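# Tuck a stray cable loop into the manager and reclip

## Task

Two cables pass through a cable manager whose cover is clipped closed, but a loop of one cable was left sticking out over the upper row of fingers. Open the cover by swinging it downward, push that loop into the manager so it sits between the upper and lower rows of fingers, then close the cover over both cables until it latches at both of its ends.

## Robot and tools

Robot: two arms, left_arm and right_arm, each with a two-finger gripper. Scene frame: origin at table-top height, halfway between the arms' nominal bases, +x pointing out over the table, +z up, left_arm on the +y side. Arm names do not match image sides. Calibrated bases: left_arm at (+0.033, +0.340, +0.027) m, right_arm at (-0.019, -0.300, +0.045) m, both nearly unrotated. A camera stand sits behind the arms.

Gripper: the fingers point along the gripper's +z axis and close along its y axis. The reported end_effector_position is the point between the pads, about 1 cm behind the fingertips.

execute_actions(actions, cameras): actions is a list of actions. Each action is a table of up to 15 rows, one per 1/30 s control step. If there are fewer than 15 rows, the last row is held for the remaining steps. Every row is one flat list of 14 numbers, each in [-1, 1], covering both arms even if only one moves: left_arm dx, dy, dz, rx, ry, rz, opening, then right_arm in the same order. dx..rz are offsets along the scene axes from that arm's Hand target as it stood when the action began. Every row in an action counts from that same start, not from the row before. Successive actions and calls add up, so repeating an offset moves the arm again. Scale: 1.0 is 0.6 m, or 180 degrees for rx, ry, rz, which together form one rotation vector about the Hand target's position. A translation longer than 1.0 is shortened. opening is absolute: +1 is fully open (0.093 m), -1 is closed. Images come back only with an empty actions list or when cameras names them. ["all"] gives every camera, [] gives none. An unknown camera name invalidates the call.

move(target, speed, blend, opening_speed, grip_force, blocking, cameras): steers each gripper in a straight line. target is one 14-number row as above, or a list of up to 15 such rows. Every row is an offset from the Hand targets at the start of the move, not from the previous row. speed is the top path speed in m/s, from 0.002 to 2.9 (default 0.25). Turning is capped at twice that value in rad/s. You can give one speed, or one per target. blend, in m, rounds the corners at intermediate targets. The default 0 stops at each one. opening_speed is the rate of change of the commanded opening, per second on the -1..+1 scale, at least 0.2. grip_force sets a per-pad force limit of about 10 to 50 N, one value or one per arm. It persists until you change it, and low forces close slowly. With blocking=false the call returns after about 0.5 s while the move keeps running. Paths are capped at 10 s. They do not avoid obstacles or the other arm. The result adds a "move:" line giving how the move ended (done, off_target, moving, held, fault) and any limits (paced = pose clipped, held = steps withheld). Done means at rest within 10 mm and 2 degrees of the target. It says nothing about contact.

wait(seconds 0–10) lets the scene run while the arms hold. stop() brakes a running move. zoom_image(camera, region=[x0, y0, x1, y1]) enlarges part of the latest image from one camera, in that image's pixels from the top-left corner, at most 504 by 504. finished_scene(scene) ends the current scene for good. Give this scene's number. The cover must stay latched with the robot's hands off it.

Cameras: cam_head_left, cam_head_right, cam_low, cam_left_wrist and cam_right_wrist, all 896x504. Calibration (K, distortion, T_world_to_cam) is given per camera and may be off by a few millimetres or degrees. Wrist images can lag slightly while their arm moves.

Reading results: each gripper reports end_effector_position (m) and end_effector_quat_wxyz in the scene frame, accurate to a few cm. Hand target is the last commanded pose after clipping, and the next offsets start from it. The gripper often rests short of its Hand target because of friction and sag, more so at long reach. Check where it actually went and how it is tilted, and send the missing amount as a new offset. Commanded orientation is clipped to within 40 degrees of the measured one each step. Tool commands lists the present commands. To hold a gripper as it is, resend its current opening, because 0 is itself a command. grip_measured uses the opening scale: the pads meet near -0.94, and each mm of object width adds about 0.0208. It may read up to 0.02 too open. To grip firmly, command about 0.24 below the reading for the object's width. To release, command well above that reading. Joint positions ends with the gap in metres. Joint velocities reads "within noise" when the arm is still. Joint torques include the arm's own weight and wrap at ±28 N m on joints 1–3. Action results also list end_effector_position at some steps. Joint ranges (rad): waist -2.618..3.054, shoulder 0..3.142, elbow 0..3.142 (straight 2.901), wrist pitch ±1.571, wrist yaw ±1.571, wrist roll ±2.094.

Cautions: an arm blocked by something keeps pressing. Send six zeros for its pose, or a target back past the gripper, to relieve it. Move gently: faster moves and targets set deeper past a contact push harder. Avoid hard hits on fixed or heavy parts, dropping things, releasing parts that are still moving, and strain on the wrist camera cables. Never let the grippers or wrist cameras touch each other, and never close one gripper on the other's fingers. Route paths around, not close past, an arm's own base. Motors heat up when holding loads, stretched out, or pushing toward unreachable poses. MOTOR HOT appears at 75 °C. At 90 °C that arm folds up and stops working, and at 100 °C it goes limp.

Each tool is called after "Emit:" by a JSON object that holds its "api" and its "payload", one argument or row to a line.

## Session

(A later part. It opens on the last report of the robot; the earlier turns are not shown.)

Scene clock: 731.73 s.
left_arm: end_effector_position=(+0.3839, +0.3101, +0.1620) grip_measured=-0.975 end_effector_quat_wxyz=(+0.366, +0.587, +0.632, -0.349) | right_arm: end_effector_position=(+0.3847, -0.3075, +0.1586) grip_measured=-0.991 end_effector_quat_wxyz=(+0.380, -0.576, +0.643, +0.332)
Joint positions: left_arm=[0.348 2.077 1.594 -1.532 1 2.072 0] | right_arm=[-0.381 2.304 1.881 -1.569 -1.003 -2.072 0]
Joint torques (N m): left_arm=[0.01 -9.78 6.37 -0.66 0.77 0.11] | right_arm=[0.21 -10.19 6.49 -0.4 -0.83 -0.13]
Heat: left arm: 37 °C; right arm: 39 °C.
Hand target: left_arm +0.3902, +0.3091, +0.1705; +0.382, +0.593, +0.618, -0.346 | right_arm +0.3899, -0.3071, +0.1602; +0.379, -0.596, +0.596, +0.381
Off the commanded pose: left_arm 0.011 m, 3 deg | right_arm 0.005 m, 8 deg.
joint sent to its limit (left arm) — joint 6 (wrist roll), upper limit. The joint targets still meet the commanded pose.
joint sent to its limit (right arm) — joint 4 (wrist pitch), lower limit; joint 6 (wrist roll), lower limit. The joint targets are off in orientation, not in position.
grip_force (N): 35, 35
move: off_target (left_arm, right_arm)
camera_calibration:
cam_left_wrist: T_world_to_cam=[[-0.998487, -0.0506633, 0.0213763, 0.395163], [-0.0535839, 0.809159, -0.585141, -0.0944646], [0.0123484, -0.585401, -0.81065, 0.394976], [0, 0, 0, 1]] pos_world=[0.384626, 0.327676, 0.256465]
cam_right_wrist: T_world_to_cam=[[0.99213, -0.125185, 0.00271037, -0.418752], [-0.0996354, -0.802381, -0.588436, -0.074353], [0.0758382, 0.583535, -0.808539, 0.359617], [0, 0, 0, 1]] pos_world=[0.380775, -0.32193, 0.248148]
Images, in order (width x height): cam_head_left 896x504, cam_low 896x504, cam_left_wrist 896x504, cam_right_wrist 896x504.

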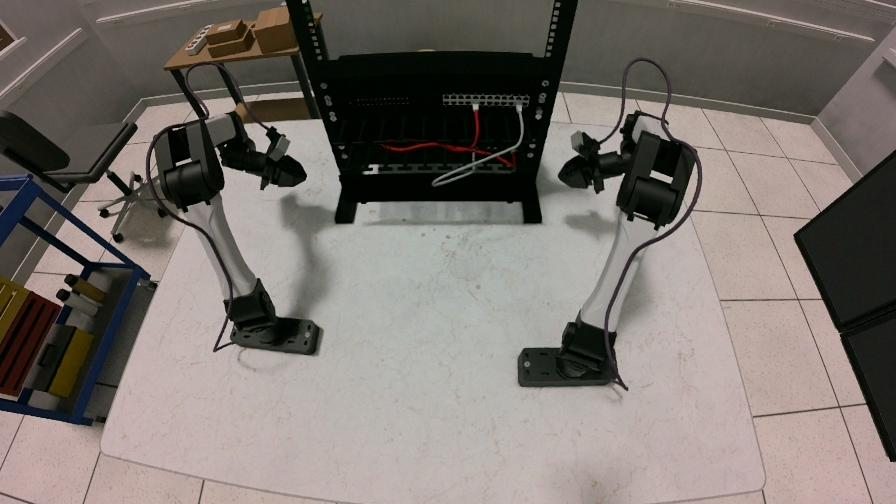

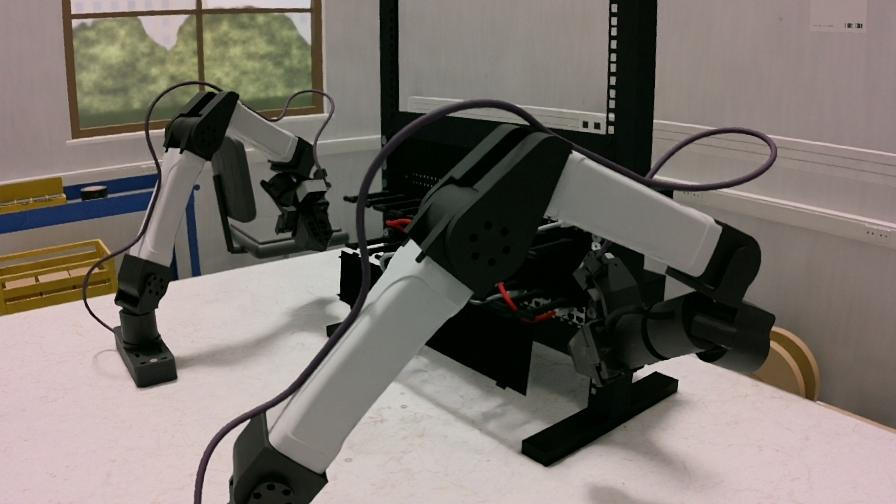

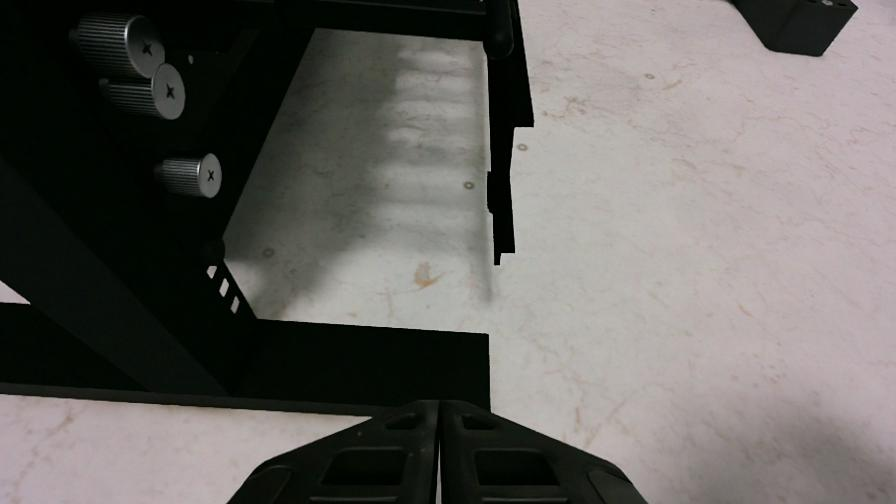

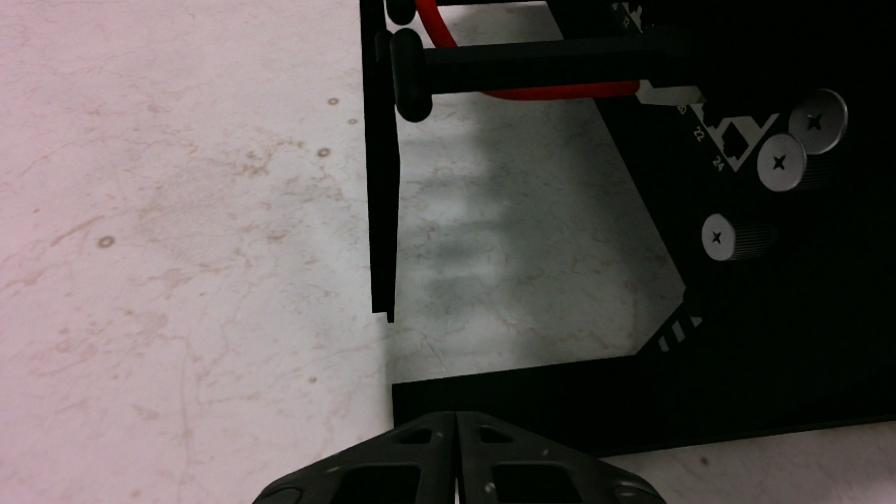

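Emit:
{"api": "move", "payload": {
  "target": [
    [0.037,0,-0.042,0,0,0,-1,0.037,0,-0.05,0,0,0,-1],
    [0.037,-0.198,-0.042,0,0,0,-1,0.037,0.153,-0.05,0,0,0,-1]
  ],
  "speed": 0.1,
  "cameras": ["cam_head_left","cam_low","cam_left_wrist","cam_right_wrist"]
}}

Scene clock: 743.80 s.
left_arm: end_effector_position=(+0.4112, +0.1912, +0.1276) grip_measured=-0.975 end_effector_quat_wxyz=(+0.359, +0.585, +0.631, -0.360) | right_arm: end_effector_position=(+0.4091, -0.2160, +0.1165) grip_measured=-0.991 end_effector_quat_wxyz=(-0.362, +0.592, -0.603, -0.393)
Joint positions: left_arm=[0.015 2.017 1.386 -0.866 1.066 1.448 0] | right_arm=[-0.158 2.446 1.924 -1.425 -1.091 -1.939 0]
Joint torques (N m): left_arm=[0.27 -14.43 3.67 0.55 0.74 -0.05] | right_arm=[0.08 -15.86 3.99 -0.13 -0.85 0.01]
Heat: left arm: 39 °C; right arm: 40 °C.
Hand target: left_arm +0.4123, +0.1903, +0.1453; +0.382, +0.593, +0.618, -0.346 | right_arm +0.4120, -0.2152, +0.1302; -0.379, +0.596, -0.596, -0.382
Off the commanded pose: left_arm 0.018 m, 4 deg | right_arm 0.014 m, 3 deg.
grip_force (N): 35, 35
move: off_target (left_arm, right_arm)
camera_calibration:
cam_left_wrist: T_world_to_cam=[[-0.998236, -0.0394345, 0.0443816, 0.412072], [-0.0580481, 0.805153, -0.59022, -0.0136185], [-0.0124589, -0.591755, -0.806021, 0.308031], [0, 0, 0, 1]] pos_world=[0.414392, 0.209494, 0.221954]
cam_right_wrist: T_world_to_cam=[[0.998515, 0.00295495, -0.0543961, -0.399538], [-0.032668, -0.766587, -0.641309, -0.0368753], [-0.0435943, 0.642134, -0.765352, 0.326784], [0, 0, 0, 1]] pos_world=[0.411986, -0.236927, 0.204723]
Images, in order (width x height): cam_head_left 896x504, cam_low 896x504, cam_left_wrist 896x504, cam_right_wrist 896x504.

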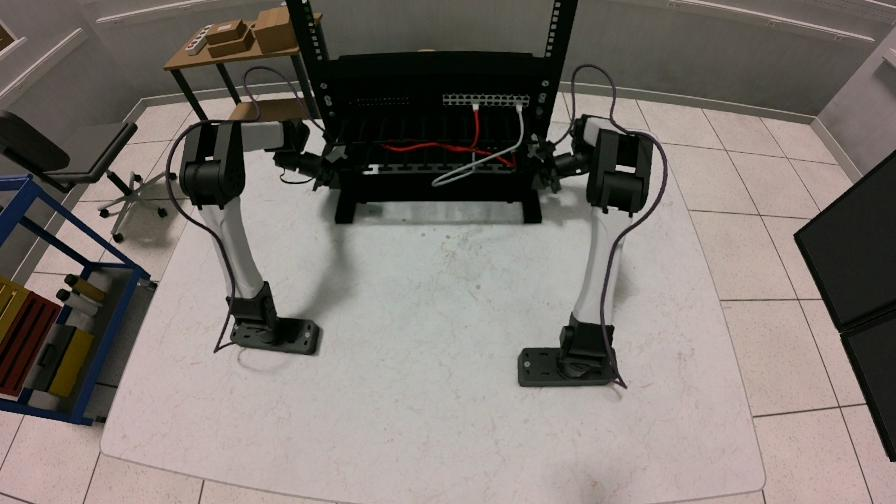

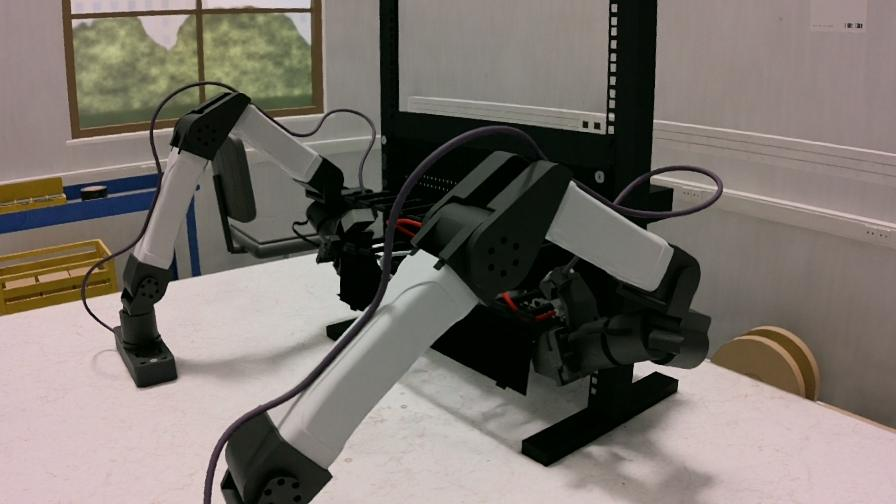

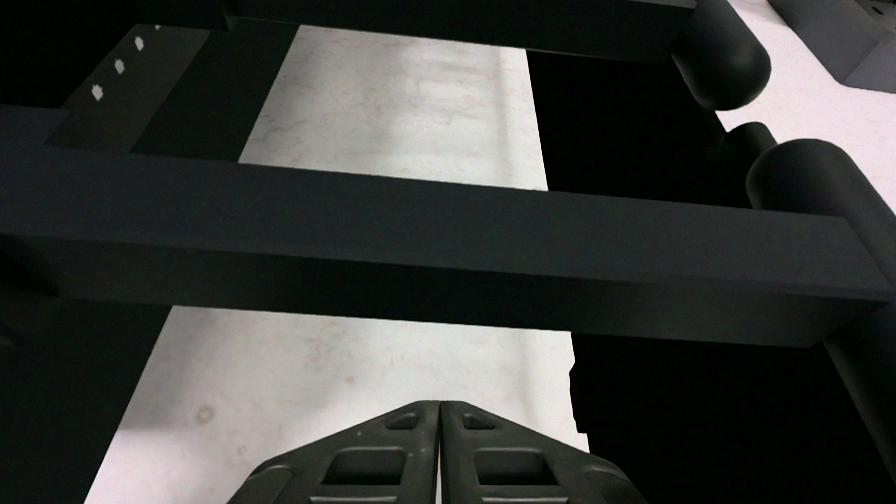

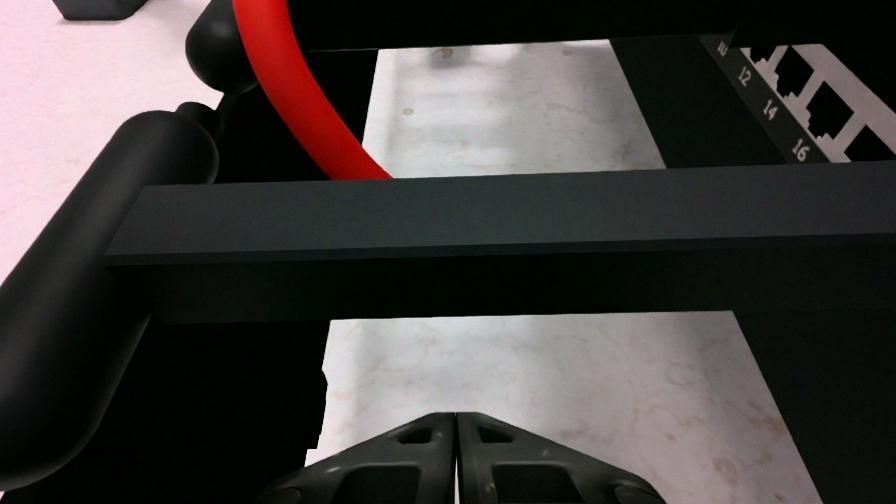

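Emit:
{"api": "move", "payload": {
  "target": [
    [0,0.2,0.0,0,0,0,-1,0,-0.17,0,0,0,0,-1],
    [-0.03,0.24,0.0,-0.139,0,0,-1,-0.03,-0.21,0,0.139,0,0,-1]
  ],
  "speed": 0.12
}}

Emit:
{"api": "move", "payload": {
  "target": [0,0,0.0,0,-0.3,0,-1,0,0,0,0,-0.3,0,-1],
  "speed": 0.2,
  "cameras": ["cam_head_left","cam_low","cam_left_wrist","cam_right_wrist"]
}}

Scene clock: 759.73 s.
left_arm: end_effector_position=(+0.3924, +0.3327, +0.1331) grip_measured=-0.975 end_effector_quat_wxyz=(+0.458, +0.443, +0.657, -0.403) | right_arm: end_effector_position=(+0.3919, -0.3391, +0.1243) grip_measured=-0.991 end_effector_quat_wxyz=(+0.454, -0.429, +0.673, +0.396)
Joint positions: left_arm=[0.46 2.182 1.447 -1.441 1.254 2.072 0] | right_arm=[-0.492 2.45 1.818 -1.56 -1.228 -2.071 0]
Joint torques (N m): left_arm=[0.68 -13.41 2.78 -0.58 0.77 0.15] | right_arm=[-0.39 -13.74 3.66 -0.42 -0.77 -0.14]
Motor temperatures (°C): left_arm=[23 45 36 35 23 23 28] | right_arm=[25 46 38 29 28 24 26]
Heat: left arm: 45 °C; right arm: 46 °C.
Hand target: left_arm +0.3943, +0.3344, +0.1453; +0.502, +0.496, +0.529, -0.472 | right_arm +0.3941, -0.3413, +0.1301; +0.499, -0.500, +0.499, +0.502
Off the commanded pose: left_arm 0.013 m, 19 deg | right_arm 0.007 m, 25 deg.
joint sent to its limit (left arm) — joint 6 (wrist roll), upper limit. The joint targets are off in orientation, not in position.
joint sent to its limit (right arm) — joint 6 (wrist roll), lower limit. The joint targets are off in orientation, not in position.
grip_force (N): 35, 35
move: off_target (left_arm, right_arm)

Scene clock: 763.60 s.
left_arm: end_effector_position=(+0.3983, +0.3351, +0.1199) grip_measured=-0.975 end_effector_quat_wxyz=(+0.669, +0.600, +0.430, -0.085) | right_arm: end_effector_position=(+0.3958, -0.3395, +0.1159) grip_measured=-0.991 end_effector_quat_wxyz=(+0.703, -0.587, +0.398, +0.058)
Joint positions: left_arm=[0.482 1.954 0.917 -0.205 1.475 2.063 0] | right_arm=[-0.514 2.219 1.165 -0.134 -1.565 -2.081 0]
Joint torques (N m): left_arm=[0.59 -12.05 2.95 0.94 1.51 0.19] | right_arm=[-0.47 -13.9 3.64 0.75 -0.88 0]
Heat: left arm: 45 °C; right arm: 46 °C.
Hand target: left_arm +0.3944, +0.3343, +0.1453; +0.687, +0.656, +0.243, -0.195 | right_arm +0.3940, -0.3413, +0.1301; +0.672, -0.673, +0.218, +0.220
Off the commanded pose: left_arm 0.026 m, 26 deg | right_arm 0.014 m, 30 deg.
joint sent to its limit (left arm) — joint 5 (wrist yaw), upper limit; joint 6 (wrist roll), upper limit. The joint targets are off in orientation, not in position.
joint sent to its limit (right arm) — joint 5 (wrist yaw), lower limit; joint 6 (wrist roll), lower limit. The joint targets are off in orientation, not in position.
grip_force (N): 35, 35
move: off_target (left_arm, right_arm)
camera_calibration:
cam_left_wrist: T_world_to_cam=[[-0.640021, -0.248426, -0.727088, 0.424974], [0.362588, 0.736647, -0.570861, -0.281669], [0.677424, -0.628996, -0.381393, 0.0735797], [0, 0, 0, 1]] pos_world=[0.324278, 0.359347, 0.176262]
cam_right_wrist: T_world_to_cam=[[0.554412, -0.311467, 0.771761, -0.412766], [0.404435, -0.709636, -0.57693, -0.293452], [0.727365, 0.631985, -0.267463, 0.0387698], [0, 0, 0, 1]] pos_world=[0.319325, -0.36131, 0.159625]
Images, in order (width x height): cam_head_left 896x504, cam_low 896x504, cam_left_wrist 896x504, cam_right_wrist 896x504.

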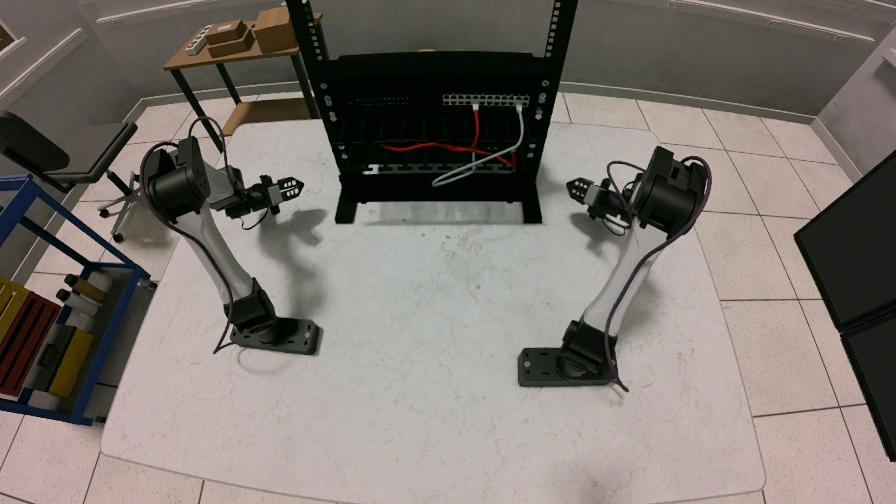

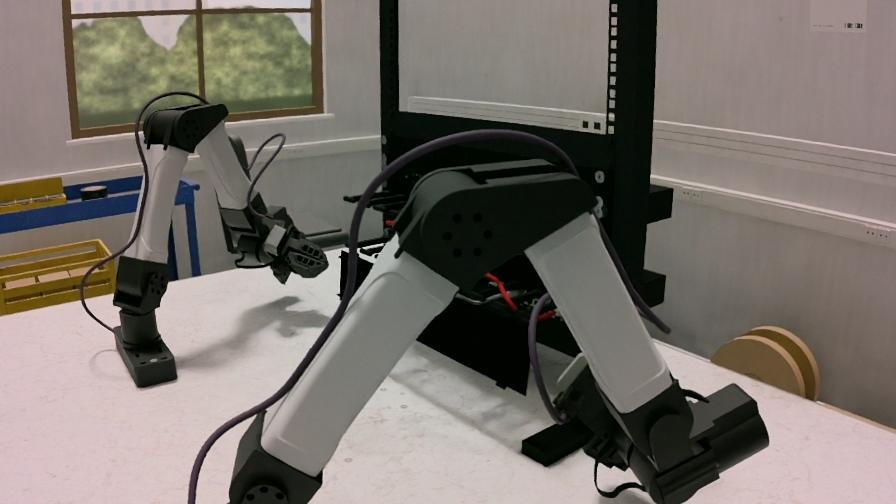

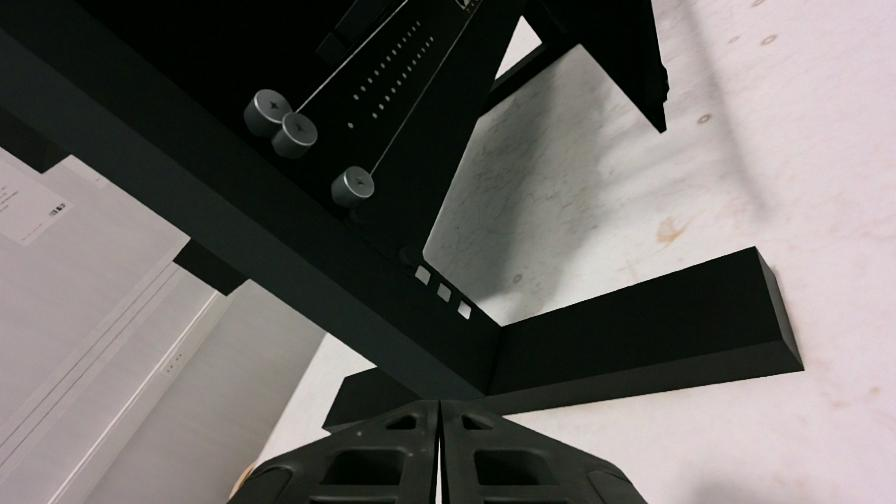

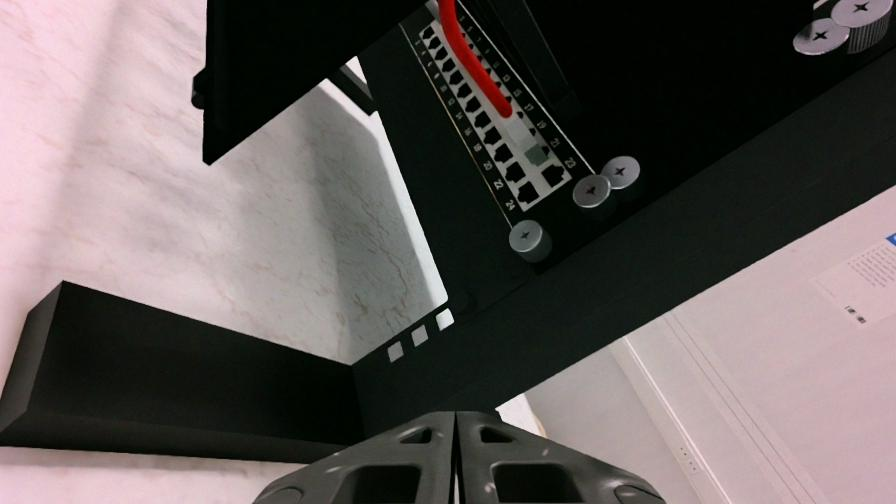

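Emit:
{"api": "move", "payload": {
  "target": [
    [-0.065,-0.073,0,0,0,0,-1,-0.065,0.035,0.01,0,0,0,-1],
    [0.035,-0.248,0,0,0,0,-1,0.035,0.215,0.01,0,0,0,-1]
  ],
  "speed": 0.12,
  "cameras": ["cam_head_left","cam_low","cam_left_wrist","cam_right_wrist"]
}}

Scene clock: 795.90 s.
left_arm: end_effector_position=(+0.4267, +0.1882, +0.1438) grip_measured=-0.975 end_effector_quat_wxyz=(+0.671, +0.675, +0.258, -0.169) | right_arm: end_effector_position=(+0.4131, -0.2125, +0.1368) grip_measured=-0.991 end_effector_quat_wxyz=(+0.691, -0.653, +0.275, +0.143)
Joint positions: left_arm=[0.059 2.048 0.965 0.575 1.482 1.466 0] | right_arm=[-0.195 2.221 1.253 -0.058 -1.566 -1.993 0]
Joint torques (N m): left_arm=[-0.02 -8.79 3.22 1.44 1.02 -0.29] | right_arm=[0.2 -9.29 6.43 0.71 -0.77 0.2]
Heat: left arm: 45 °C; right arm: 46 °C.
Hand target: left_arm +0.4152, +0.1855, +0.1452; +0.687, +0.656, +0.243, -0.195 | right_arm +0.4151, -0.2123, +0.1362; +0.672, -0.673, +0.218, +0.220
Off the commanded pose: left_arm 0.012 m, 4 deg | right_arm 0.002 m, 11 deg.
joint sent to its limit (right arm) — joint 5 (wrist yaw), lower limit. The joint targets are off in orientation, not in position.
grip_force (N): 35, 35
move: off_target (left_arm, right_arm)
camera_calibration:
cam_left_wrist: T_world_to_cam=[[-0.576737, -0.014272, -0.816805, 0.365831], [0.68884, 0.529013, -0.495626, -0.281057], [0.439174, -0.848493, -0.29527, 0.1017], [0, 0, 0, 1]] pos_world=[0.359927, 0.240196, 0.189543]
cam_right_wrist: T_world_to_cam=[[0.566581, -0.111611, 0.816412, -0.367531], [0.646854, -0.553528, -0.524583, -0.272285], [0.510456, 0.825318, -0.241422, 0.0786456], [0, 0, 0, 1]] pos_world=[0.34422, -0.256646, 0.176207]
Images, in order (width x height): cam_head_left 896x504, cam_low 896x504, cam_left_wrist 896x504, cam_right_wrist 896x504.

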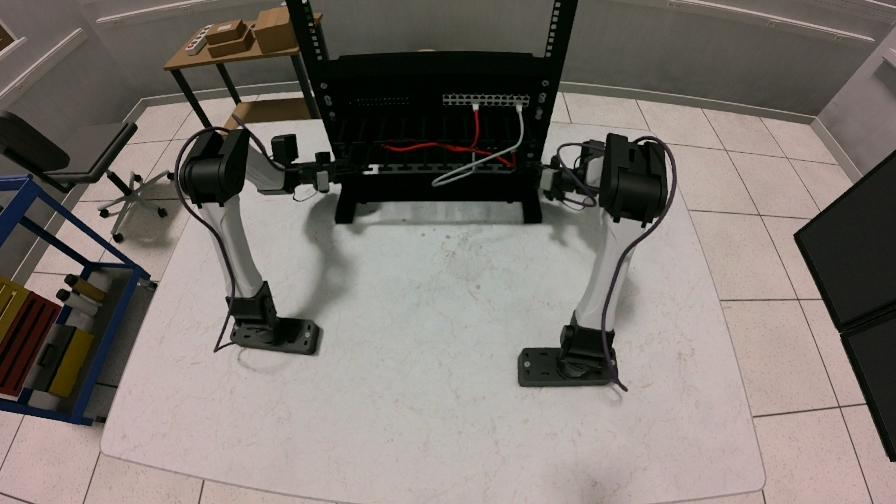

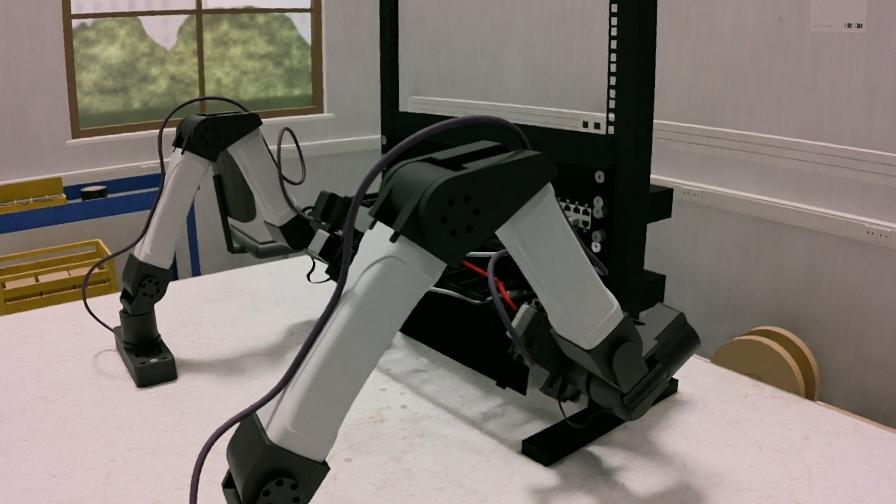

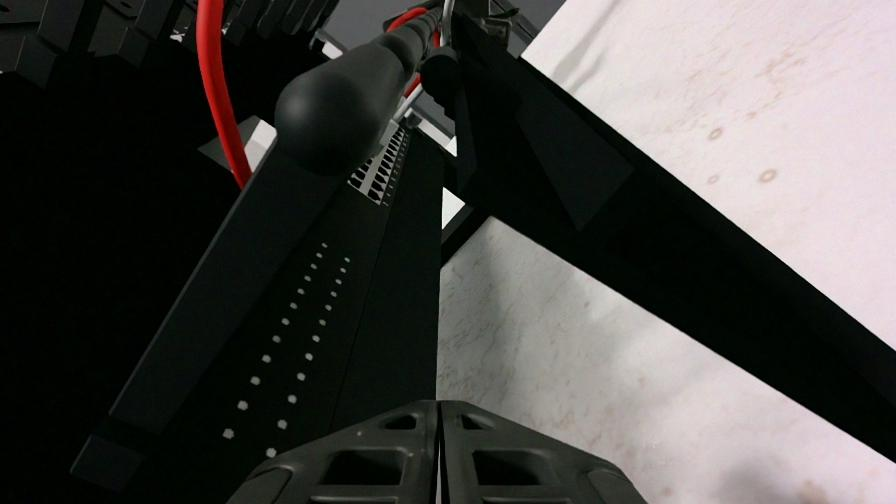

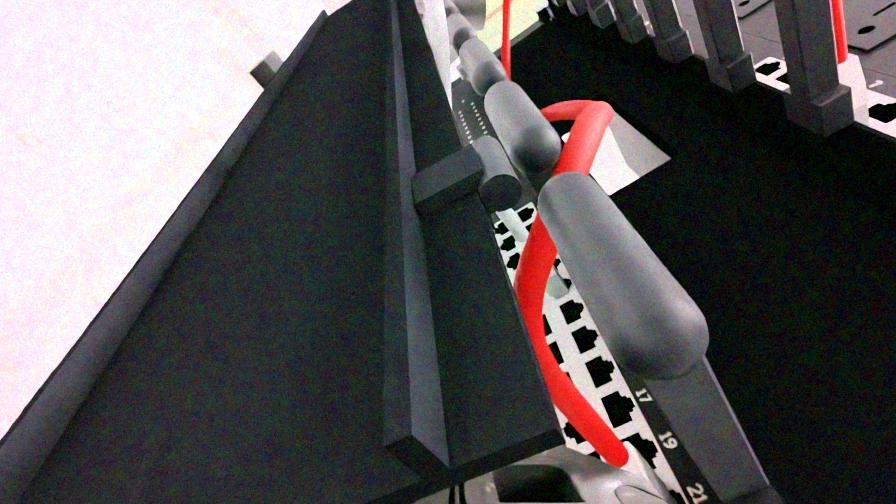

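Emit:
{"api": "move", "payload": {
  "target": [
    [-0.017,0,-0.025,0,0,0,-1,-0.008,0,-0.027,0,0,0,-1],
    [-0.045,0,-0.022,0,0,0,-1,-0.035,0,-0.022,0,0,0,-1],
    [-0.105,0,-0.025,0,0,0,-1,-0.094,0,-0.025,0,0,0,-1],
    [-0.1575,0,0,0,0,0,-1,-0.147,0,0,0,0,0,-1]
  ],
  "speed": 0.06,
  "blend": [0.01,0.01,0.01,0],
  "cameras": ["cam_head_left","cam_low","cam_left_wrist","cam_right_wrist"]
}}

Scene clock: 804.80 s.
left_arm: end_effector_position=(+0.3302, +0.1842, +0.1313) grip_measured=-0.975 end_effector_quat_wxyz=(+0.672, +0.656, +0.282, -0.198) | right_arm: end_effector_position=(+0.3292, -0.2112, +0.1237) grip_measured=-0.991 end_effector_quat_wxyz=(+0.688, -0.638, +0.313, +0.149)
Joint positions: left_arm=[0.059 1.937 0.494 1.206 1.491 1.115 0] | right_arm=[-0.241 2.027 0.861 -0.013 -1.56 -2.081 0]
Joint torques (N m): left_arm=[0.8 -9.58 2.02 1.86 0.77 -0.24] | right_arm=[-0.24 -11.78 3.08 0.77 -0.91 0.01]
Heat: left arm: 45 °C; right arm: 46 °C.
Hand target: left_arm +0.3208, +0.1854, +0.1453; +0.687, +0.656, +0.243, -0.195 | right_arm +0.3268, -0.2122, +0.1361; +0.672, -0.673, +0.218, +0.220
Off the commanded pose: left_arm 0.017 m, 5 deg | right_arm 0.013 m, 14 deg.
joint sent to its limit (right arm) — joint 5 (wrist yaw), lower limit; joint 6 (wrist roll), lower limit. The joint targets are off in orientation, not in position.
grip_force (N): 35, 35
move: off_target (left_arm, right_arm); blend cut to 0.0084 m at target 1, 0.0084 m at target 2
camera_calibration:
cam_left_wrist: T_world_to_cam=[[-0.638462, -0.0427734, -0.768464, 0.319179], [0.645929, 0.513133, -0.565217, -0.192468], [0.4185, -0.857243, -0.299987, 0.145995], [0, 0, 0, 1]] pos_world=[0.267005, 0.237568, 0.180288]
cam_right_wrist: T_world_to_cam=[[0.611786, -0.146674, 0.777306, -0.326677], [0.58415, -0.578817, -0.568981, -0.203453], [0.533373, 0.802158, -0.268433, 0.108183], [0, 0, 0, 1]] pos_world=[0.261002, -0.252456, 0.167207]
Images, in order (width x height): cam_head_left 896x504, cam_low 896x504, cam_left_wrist 896x504, cam_right_wrist 896x504.

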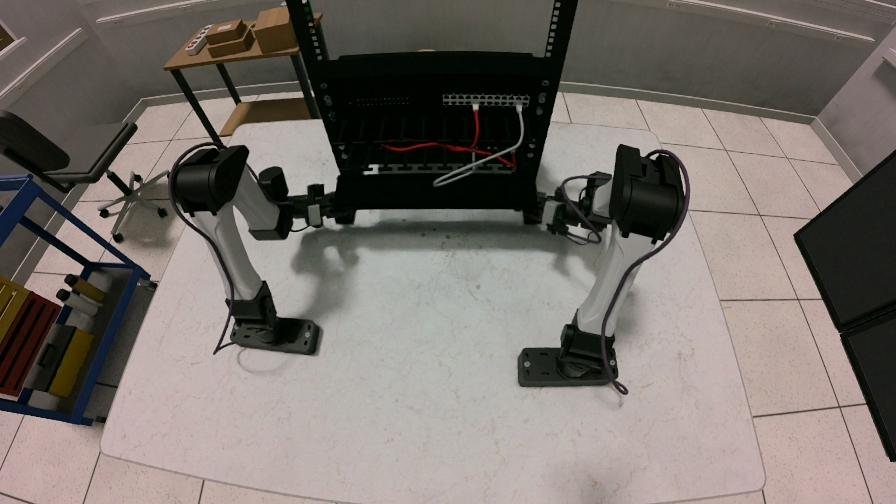

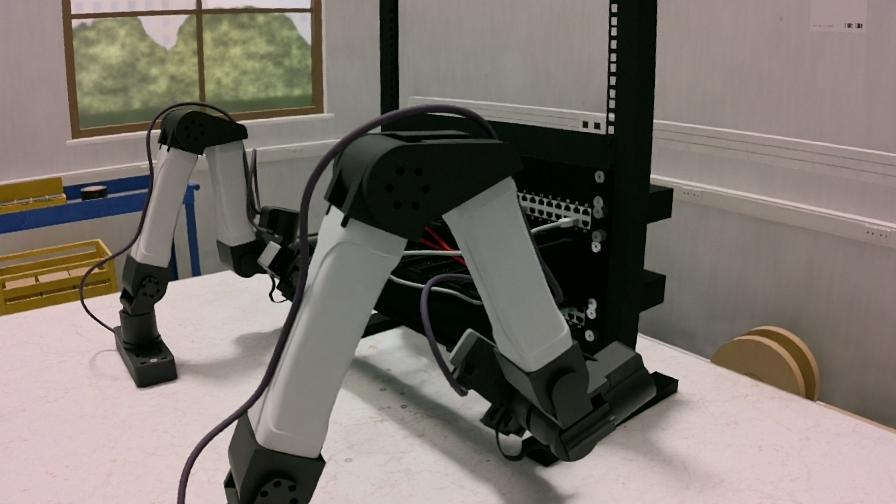

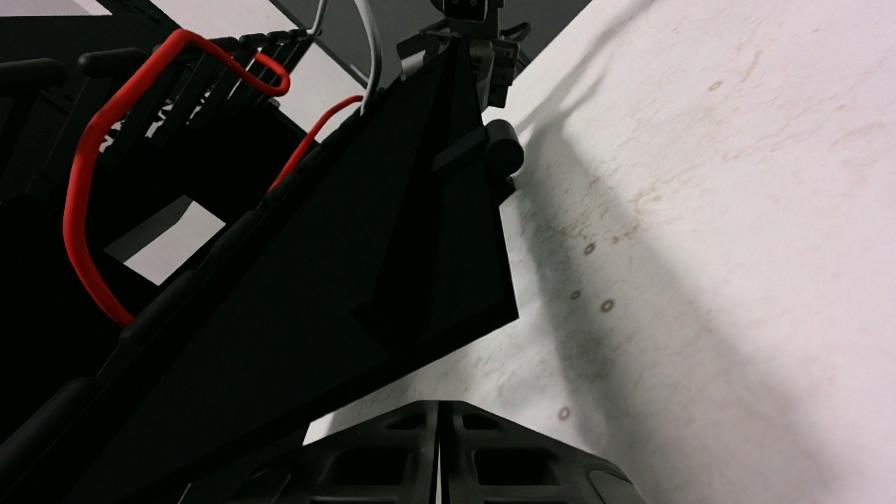

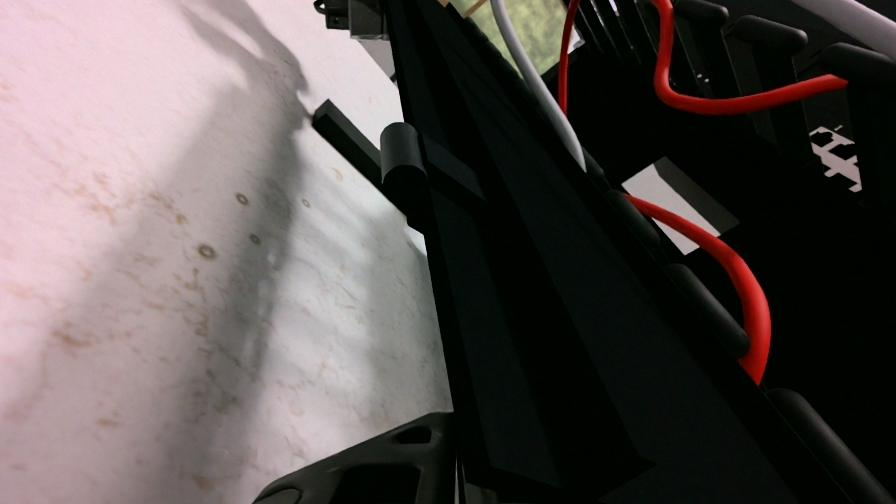

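Emit:
{"api": "move", "payload": {
  "target": [
    [-0.036,0,0.0695,0,0,0,-1,-0.036,0,0.0665,0,0,0,-1],
    [-0.04,0,0.1295,0,0,0,-1,-0.041,0,0.1265,0,0,0,-1]
  ],
  "speed": 0.06,
  "blend": [0.015,0],
  "cameras": ["cam_head_left","cam_low","cam_left_wrist","cam_right_wrist"]
}}

Scene clock: 813.33 s.
left_arm: end_effector_position=(+0.2955, +0.1835, +0.2113) grip_measured=-0.975 end_effector_quat_wxyz=(+0.674, +0.654, +0.267, -0.217) | right_arm: end_effector_position=(+0.3019, -0.2092, +0.1992) grip_measured=-0.991 end_effector_quat_wxyz=(+0.692, -0.639, +0.307, +0.133)
Joint positions: left_arm=[0.064 1.576 0.423 1.232 1.539 0.793 0] | right_arm=[-0.256 1.698 0.801 -0.205 -1.564 -2.034 0]
Joint torques (N m): left_arm=[0.85 -6.99 4.86 1.63 0.02 -0.15] | right_arm=[-0.84 -9.1 6.2 0.55 -0.82 0.16]
Heat: left arm: 45 °C; right arm: 46 °C.
Hand target: left_arm +0.2968, +0.1855, +0.2229; +0.687, +0.656, +0.243, -0.195 | right_arm +0.3022, -0.2123, +0.2119; +0.672, -0.673, +0.218, +0.220
Off the commanded pose: left_arm 0.012 m, 4 deg | right_arm 0.013 m, 15 deg.
joint sent to its limit (right arm) — joint 5 (wrist yaw), lower limit. The joint targets are off in orientation, not in position.
grip_force (N): 35, 35
move: off_target (left_arm, right_arm)
camera_calibration:
cam_left_wrist: T_world_to_cam=[[-0.64368, -0.0330437, -0.764581, 0.357433], [0.663577, 0.473592, -0.579116, -0.119533], [0.381236, -0.880124, -0.282915, 0.195523], [0, 0, 0, 1]] pos_world=[0.234851, 0.240505, 0.25938]
cam_right_wrist: T_world_to_cam=[[0.585662, -0.152227, 0.796132, -0.365336], [0.592776, -0.589459, -0.548776, -0.152241], [0.552826, 0.793325, -0.254988, 0.130988], [0, 0, 0, 1]] pos_world=[0.231795, -0.24927, 0.24071]
Images, in order (width x height): cam_head_left 896x504, cam_low 896x504, cam_left_wrist 896x504, cam_right_wrist 896x504.

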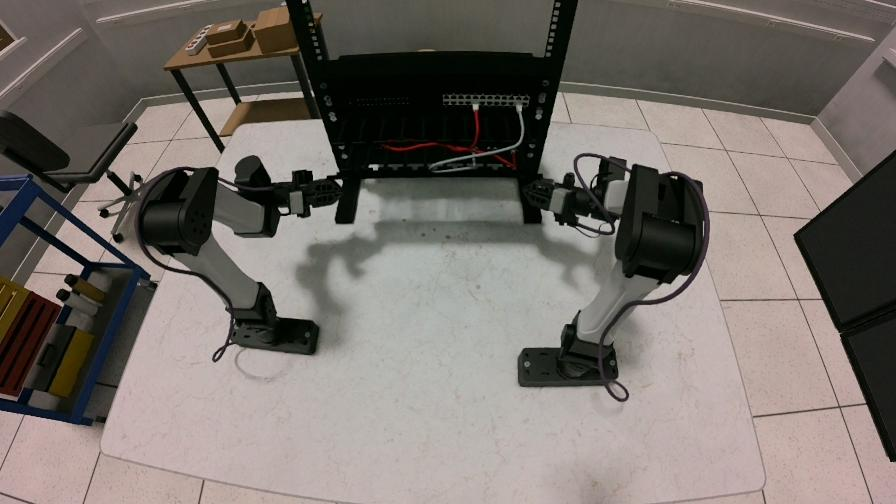

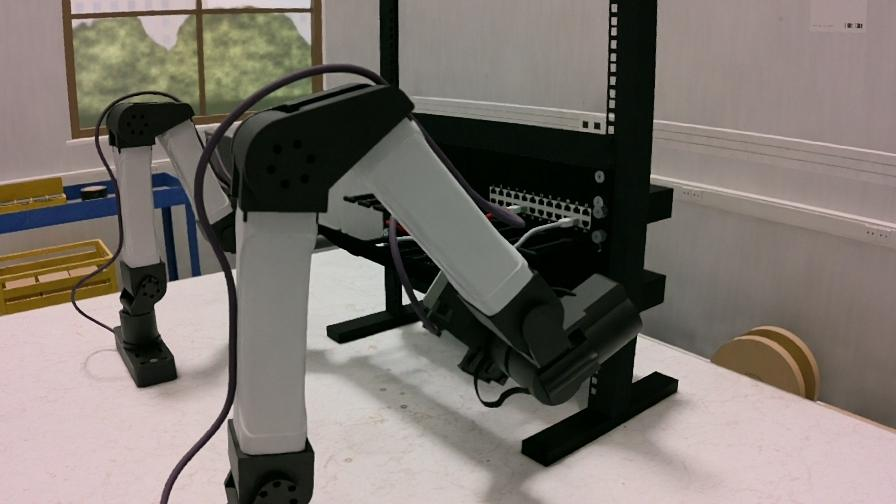

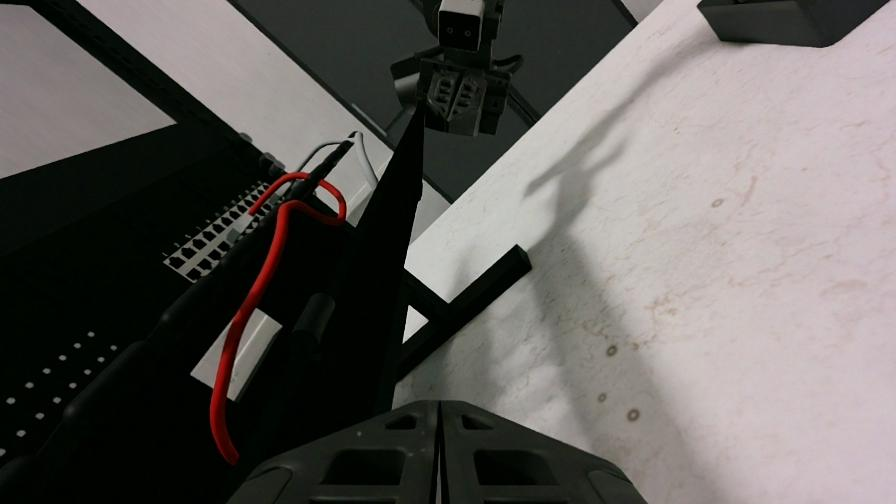

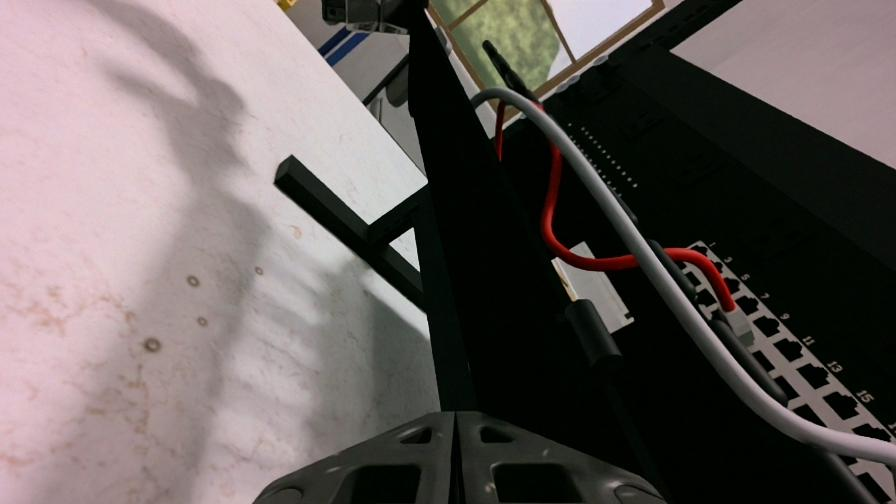

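Emit:
{"api": "move", "payload": {
  "target": [
    [0.022,0,0.037,0,0,0,-1,0.019,0,0.035,0,0,0,-1],
    [0.047,0,0.06,0,0,0,-1,0.038,0,0.060,0,0,0,-1]
  ],
  "speed": 0.05,
  "blend": [0.01,0],
  "cameras": ["cam_head_left","cam_low","cam_left_wrist","cam_right_wrist"]
}}

Emit:
{"api": "zoom_image", "payload": {
  "camera": "cam_head_left",
  "region": [330, 90, 560, 220]
}}

Scene clock: 823.13 s.
left_arm: end_effector_position=(+0.3201, +0.1846, +0.2472) grip_measured=-0.975 end_effector_quat_wxyz=(+0.676, +0.654, +0.263, -0.214) | right_arm: end_effector_position=(+0.3254, -0.2135, +0.2353) grip_measured=-0.991 end_effector_quat_wxyz=(+0.692, -0.641, +0.304, +0.134)
Joint positions: left_arm=[0.064 1.573 0.566 1.232 1.539 0.658 0] | right_arm=[-0.251 1.694 0.957 -0.304 -1.564 -1.977 0]
Joint torques (N m): left_arm=[0.42 -6.06 6.53 1.48 -0.15 -0.11] | right_arm=[0.54 -8.66 7.24 0.65 -0.86 0.18]
Heat: left arm: 44 °C; right arm: 44 °C.
Hand target: left_arm +0.3250, +0.1855, +0.2589; +0.687, +0.656, +0.243, -0.195 | right_arm +0.3250, -0.2122, +0.2480; +0.672, -0.673, +0.218, +0.220
Off the commanded pose: left_arm 0.013 m, 3 deg | right_arm 0.013 m, 15 deg.
joint sent to its limit (right arm) — joint 5 (wrist yaw), lower limit. The joint targets are off in orientation, not in position.
grip_force (N): 35, 35
move: off_target (left_arm, right_arm)
camera_calibration:
cam_left_wrist: T_world_to_cam=[[-0.635656, -0.0350239, -0.771178, 0.400202], [0.670299, 0.470499, -0.573873, -0.118468], [0.382938, -0.881705, -0.275599, 0.195259], [0, 0, 0, 1]] pos_world=[0.259028, 0.241917, 0.294455]
cam_right_wrist: T_world_to_cam=[[0.584092, -0.148644, 0.797961, -0.407625], [0.597578, -0.586551, -0.546679, -0.150299], [0.549305, 0.796155, -0.253774, 0.132032], [0, 0, 0, 1]] pos_world=[0.25538, -0.253867, 0.27661]
Images, in order (width x height): cam_head_left 896x504, cam_low 896x504, cam_left_wrist 896x504, cam_right_wrist 896x504.

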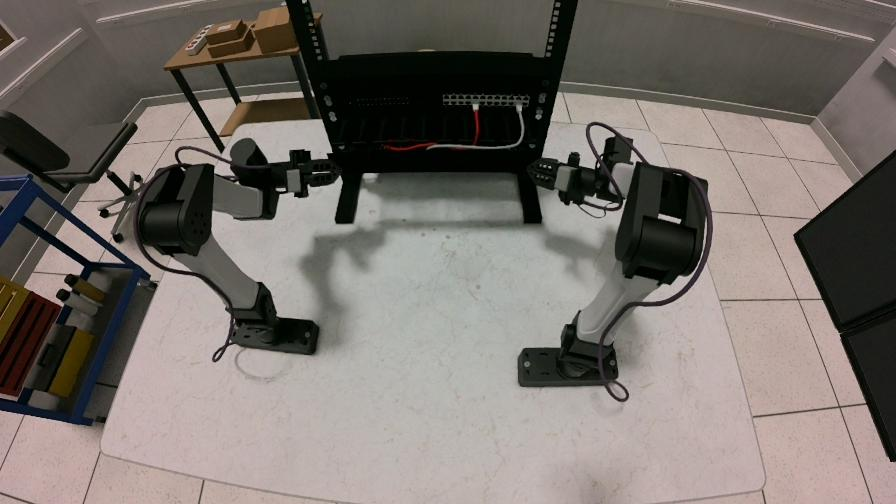

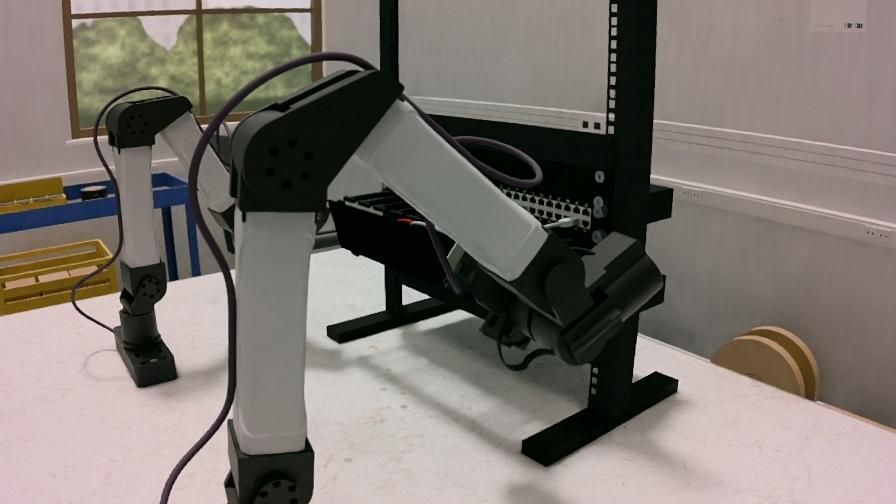

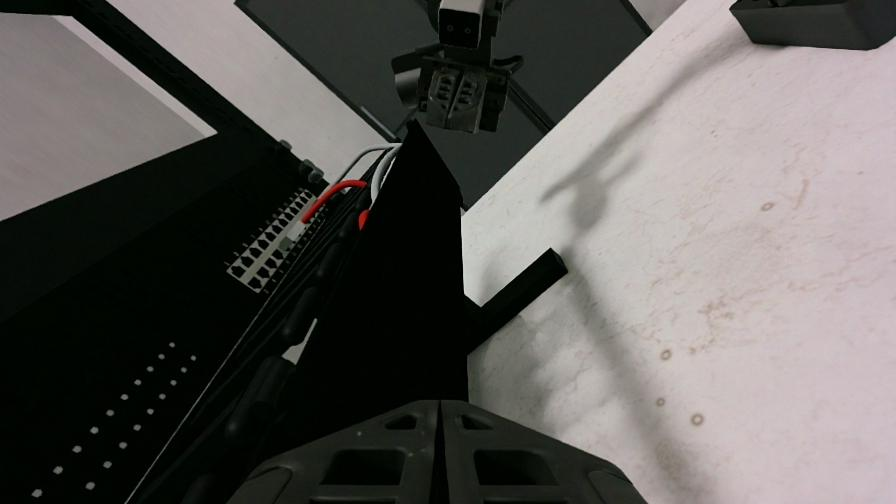

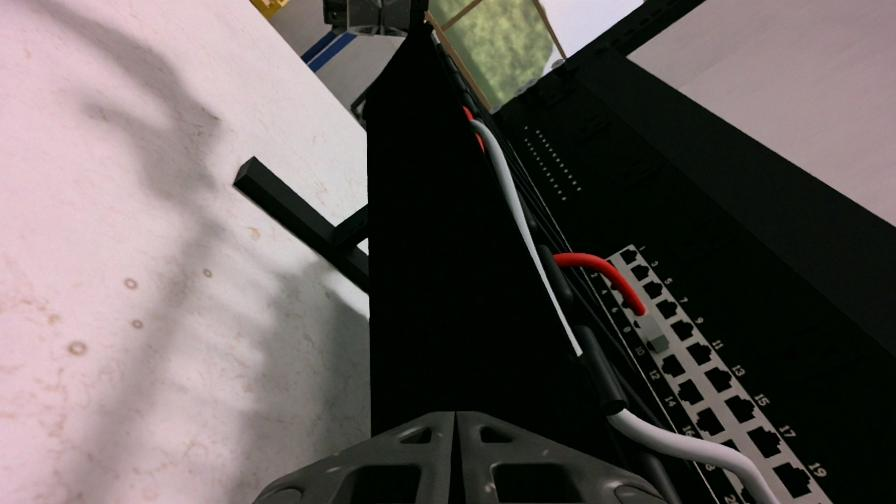

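Scaled by 2.191.

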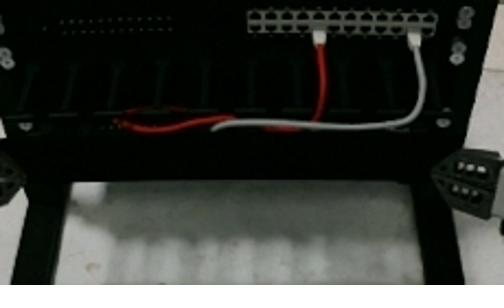

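Emit:
{"api": "zoom_image", "payload": {
  "camera": "cam_right_wrist",
  "region": [380, 20, 780, 504]
}}

Emit:
{"api": "zoom_image", "payload": {
  "camera": "cam_left_wrist",
  "region": [200, 80, 500, 400]
}}

Emit:
{"api": "zoom_image", "payload": {
  "camera": "cam_head_right",
  "region": [340, 90, 560, 220]
}}

Scaled by 1.041.

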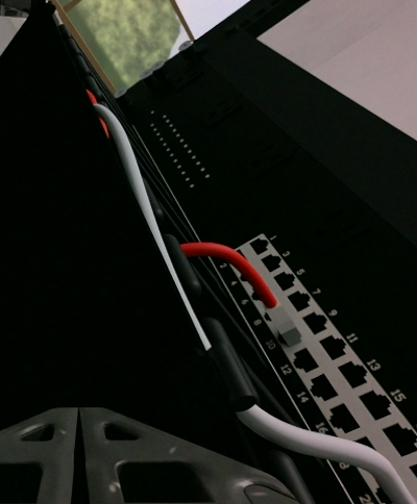

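Scaled by 1.575.

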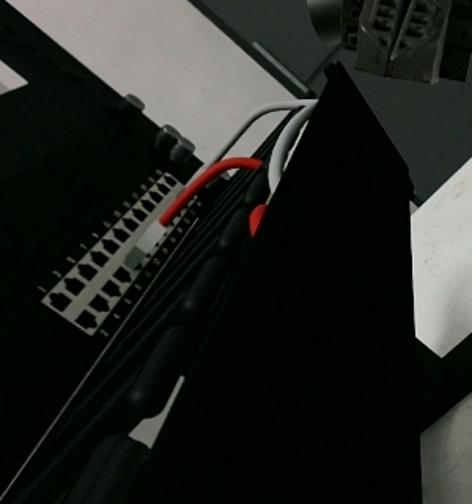

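This scene's latest camera images include none from cam_head_right. They are from: cam_head_left, cam_low, cam_left_wrist, cam_right_wrist. cam_head_right's image comes with the result of a call that names it in "cameras".


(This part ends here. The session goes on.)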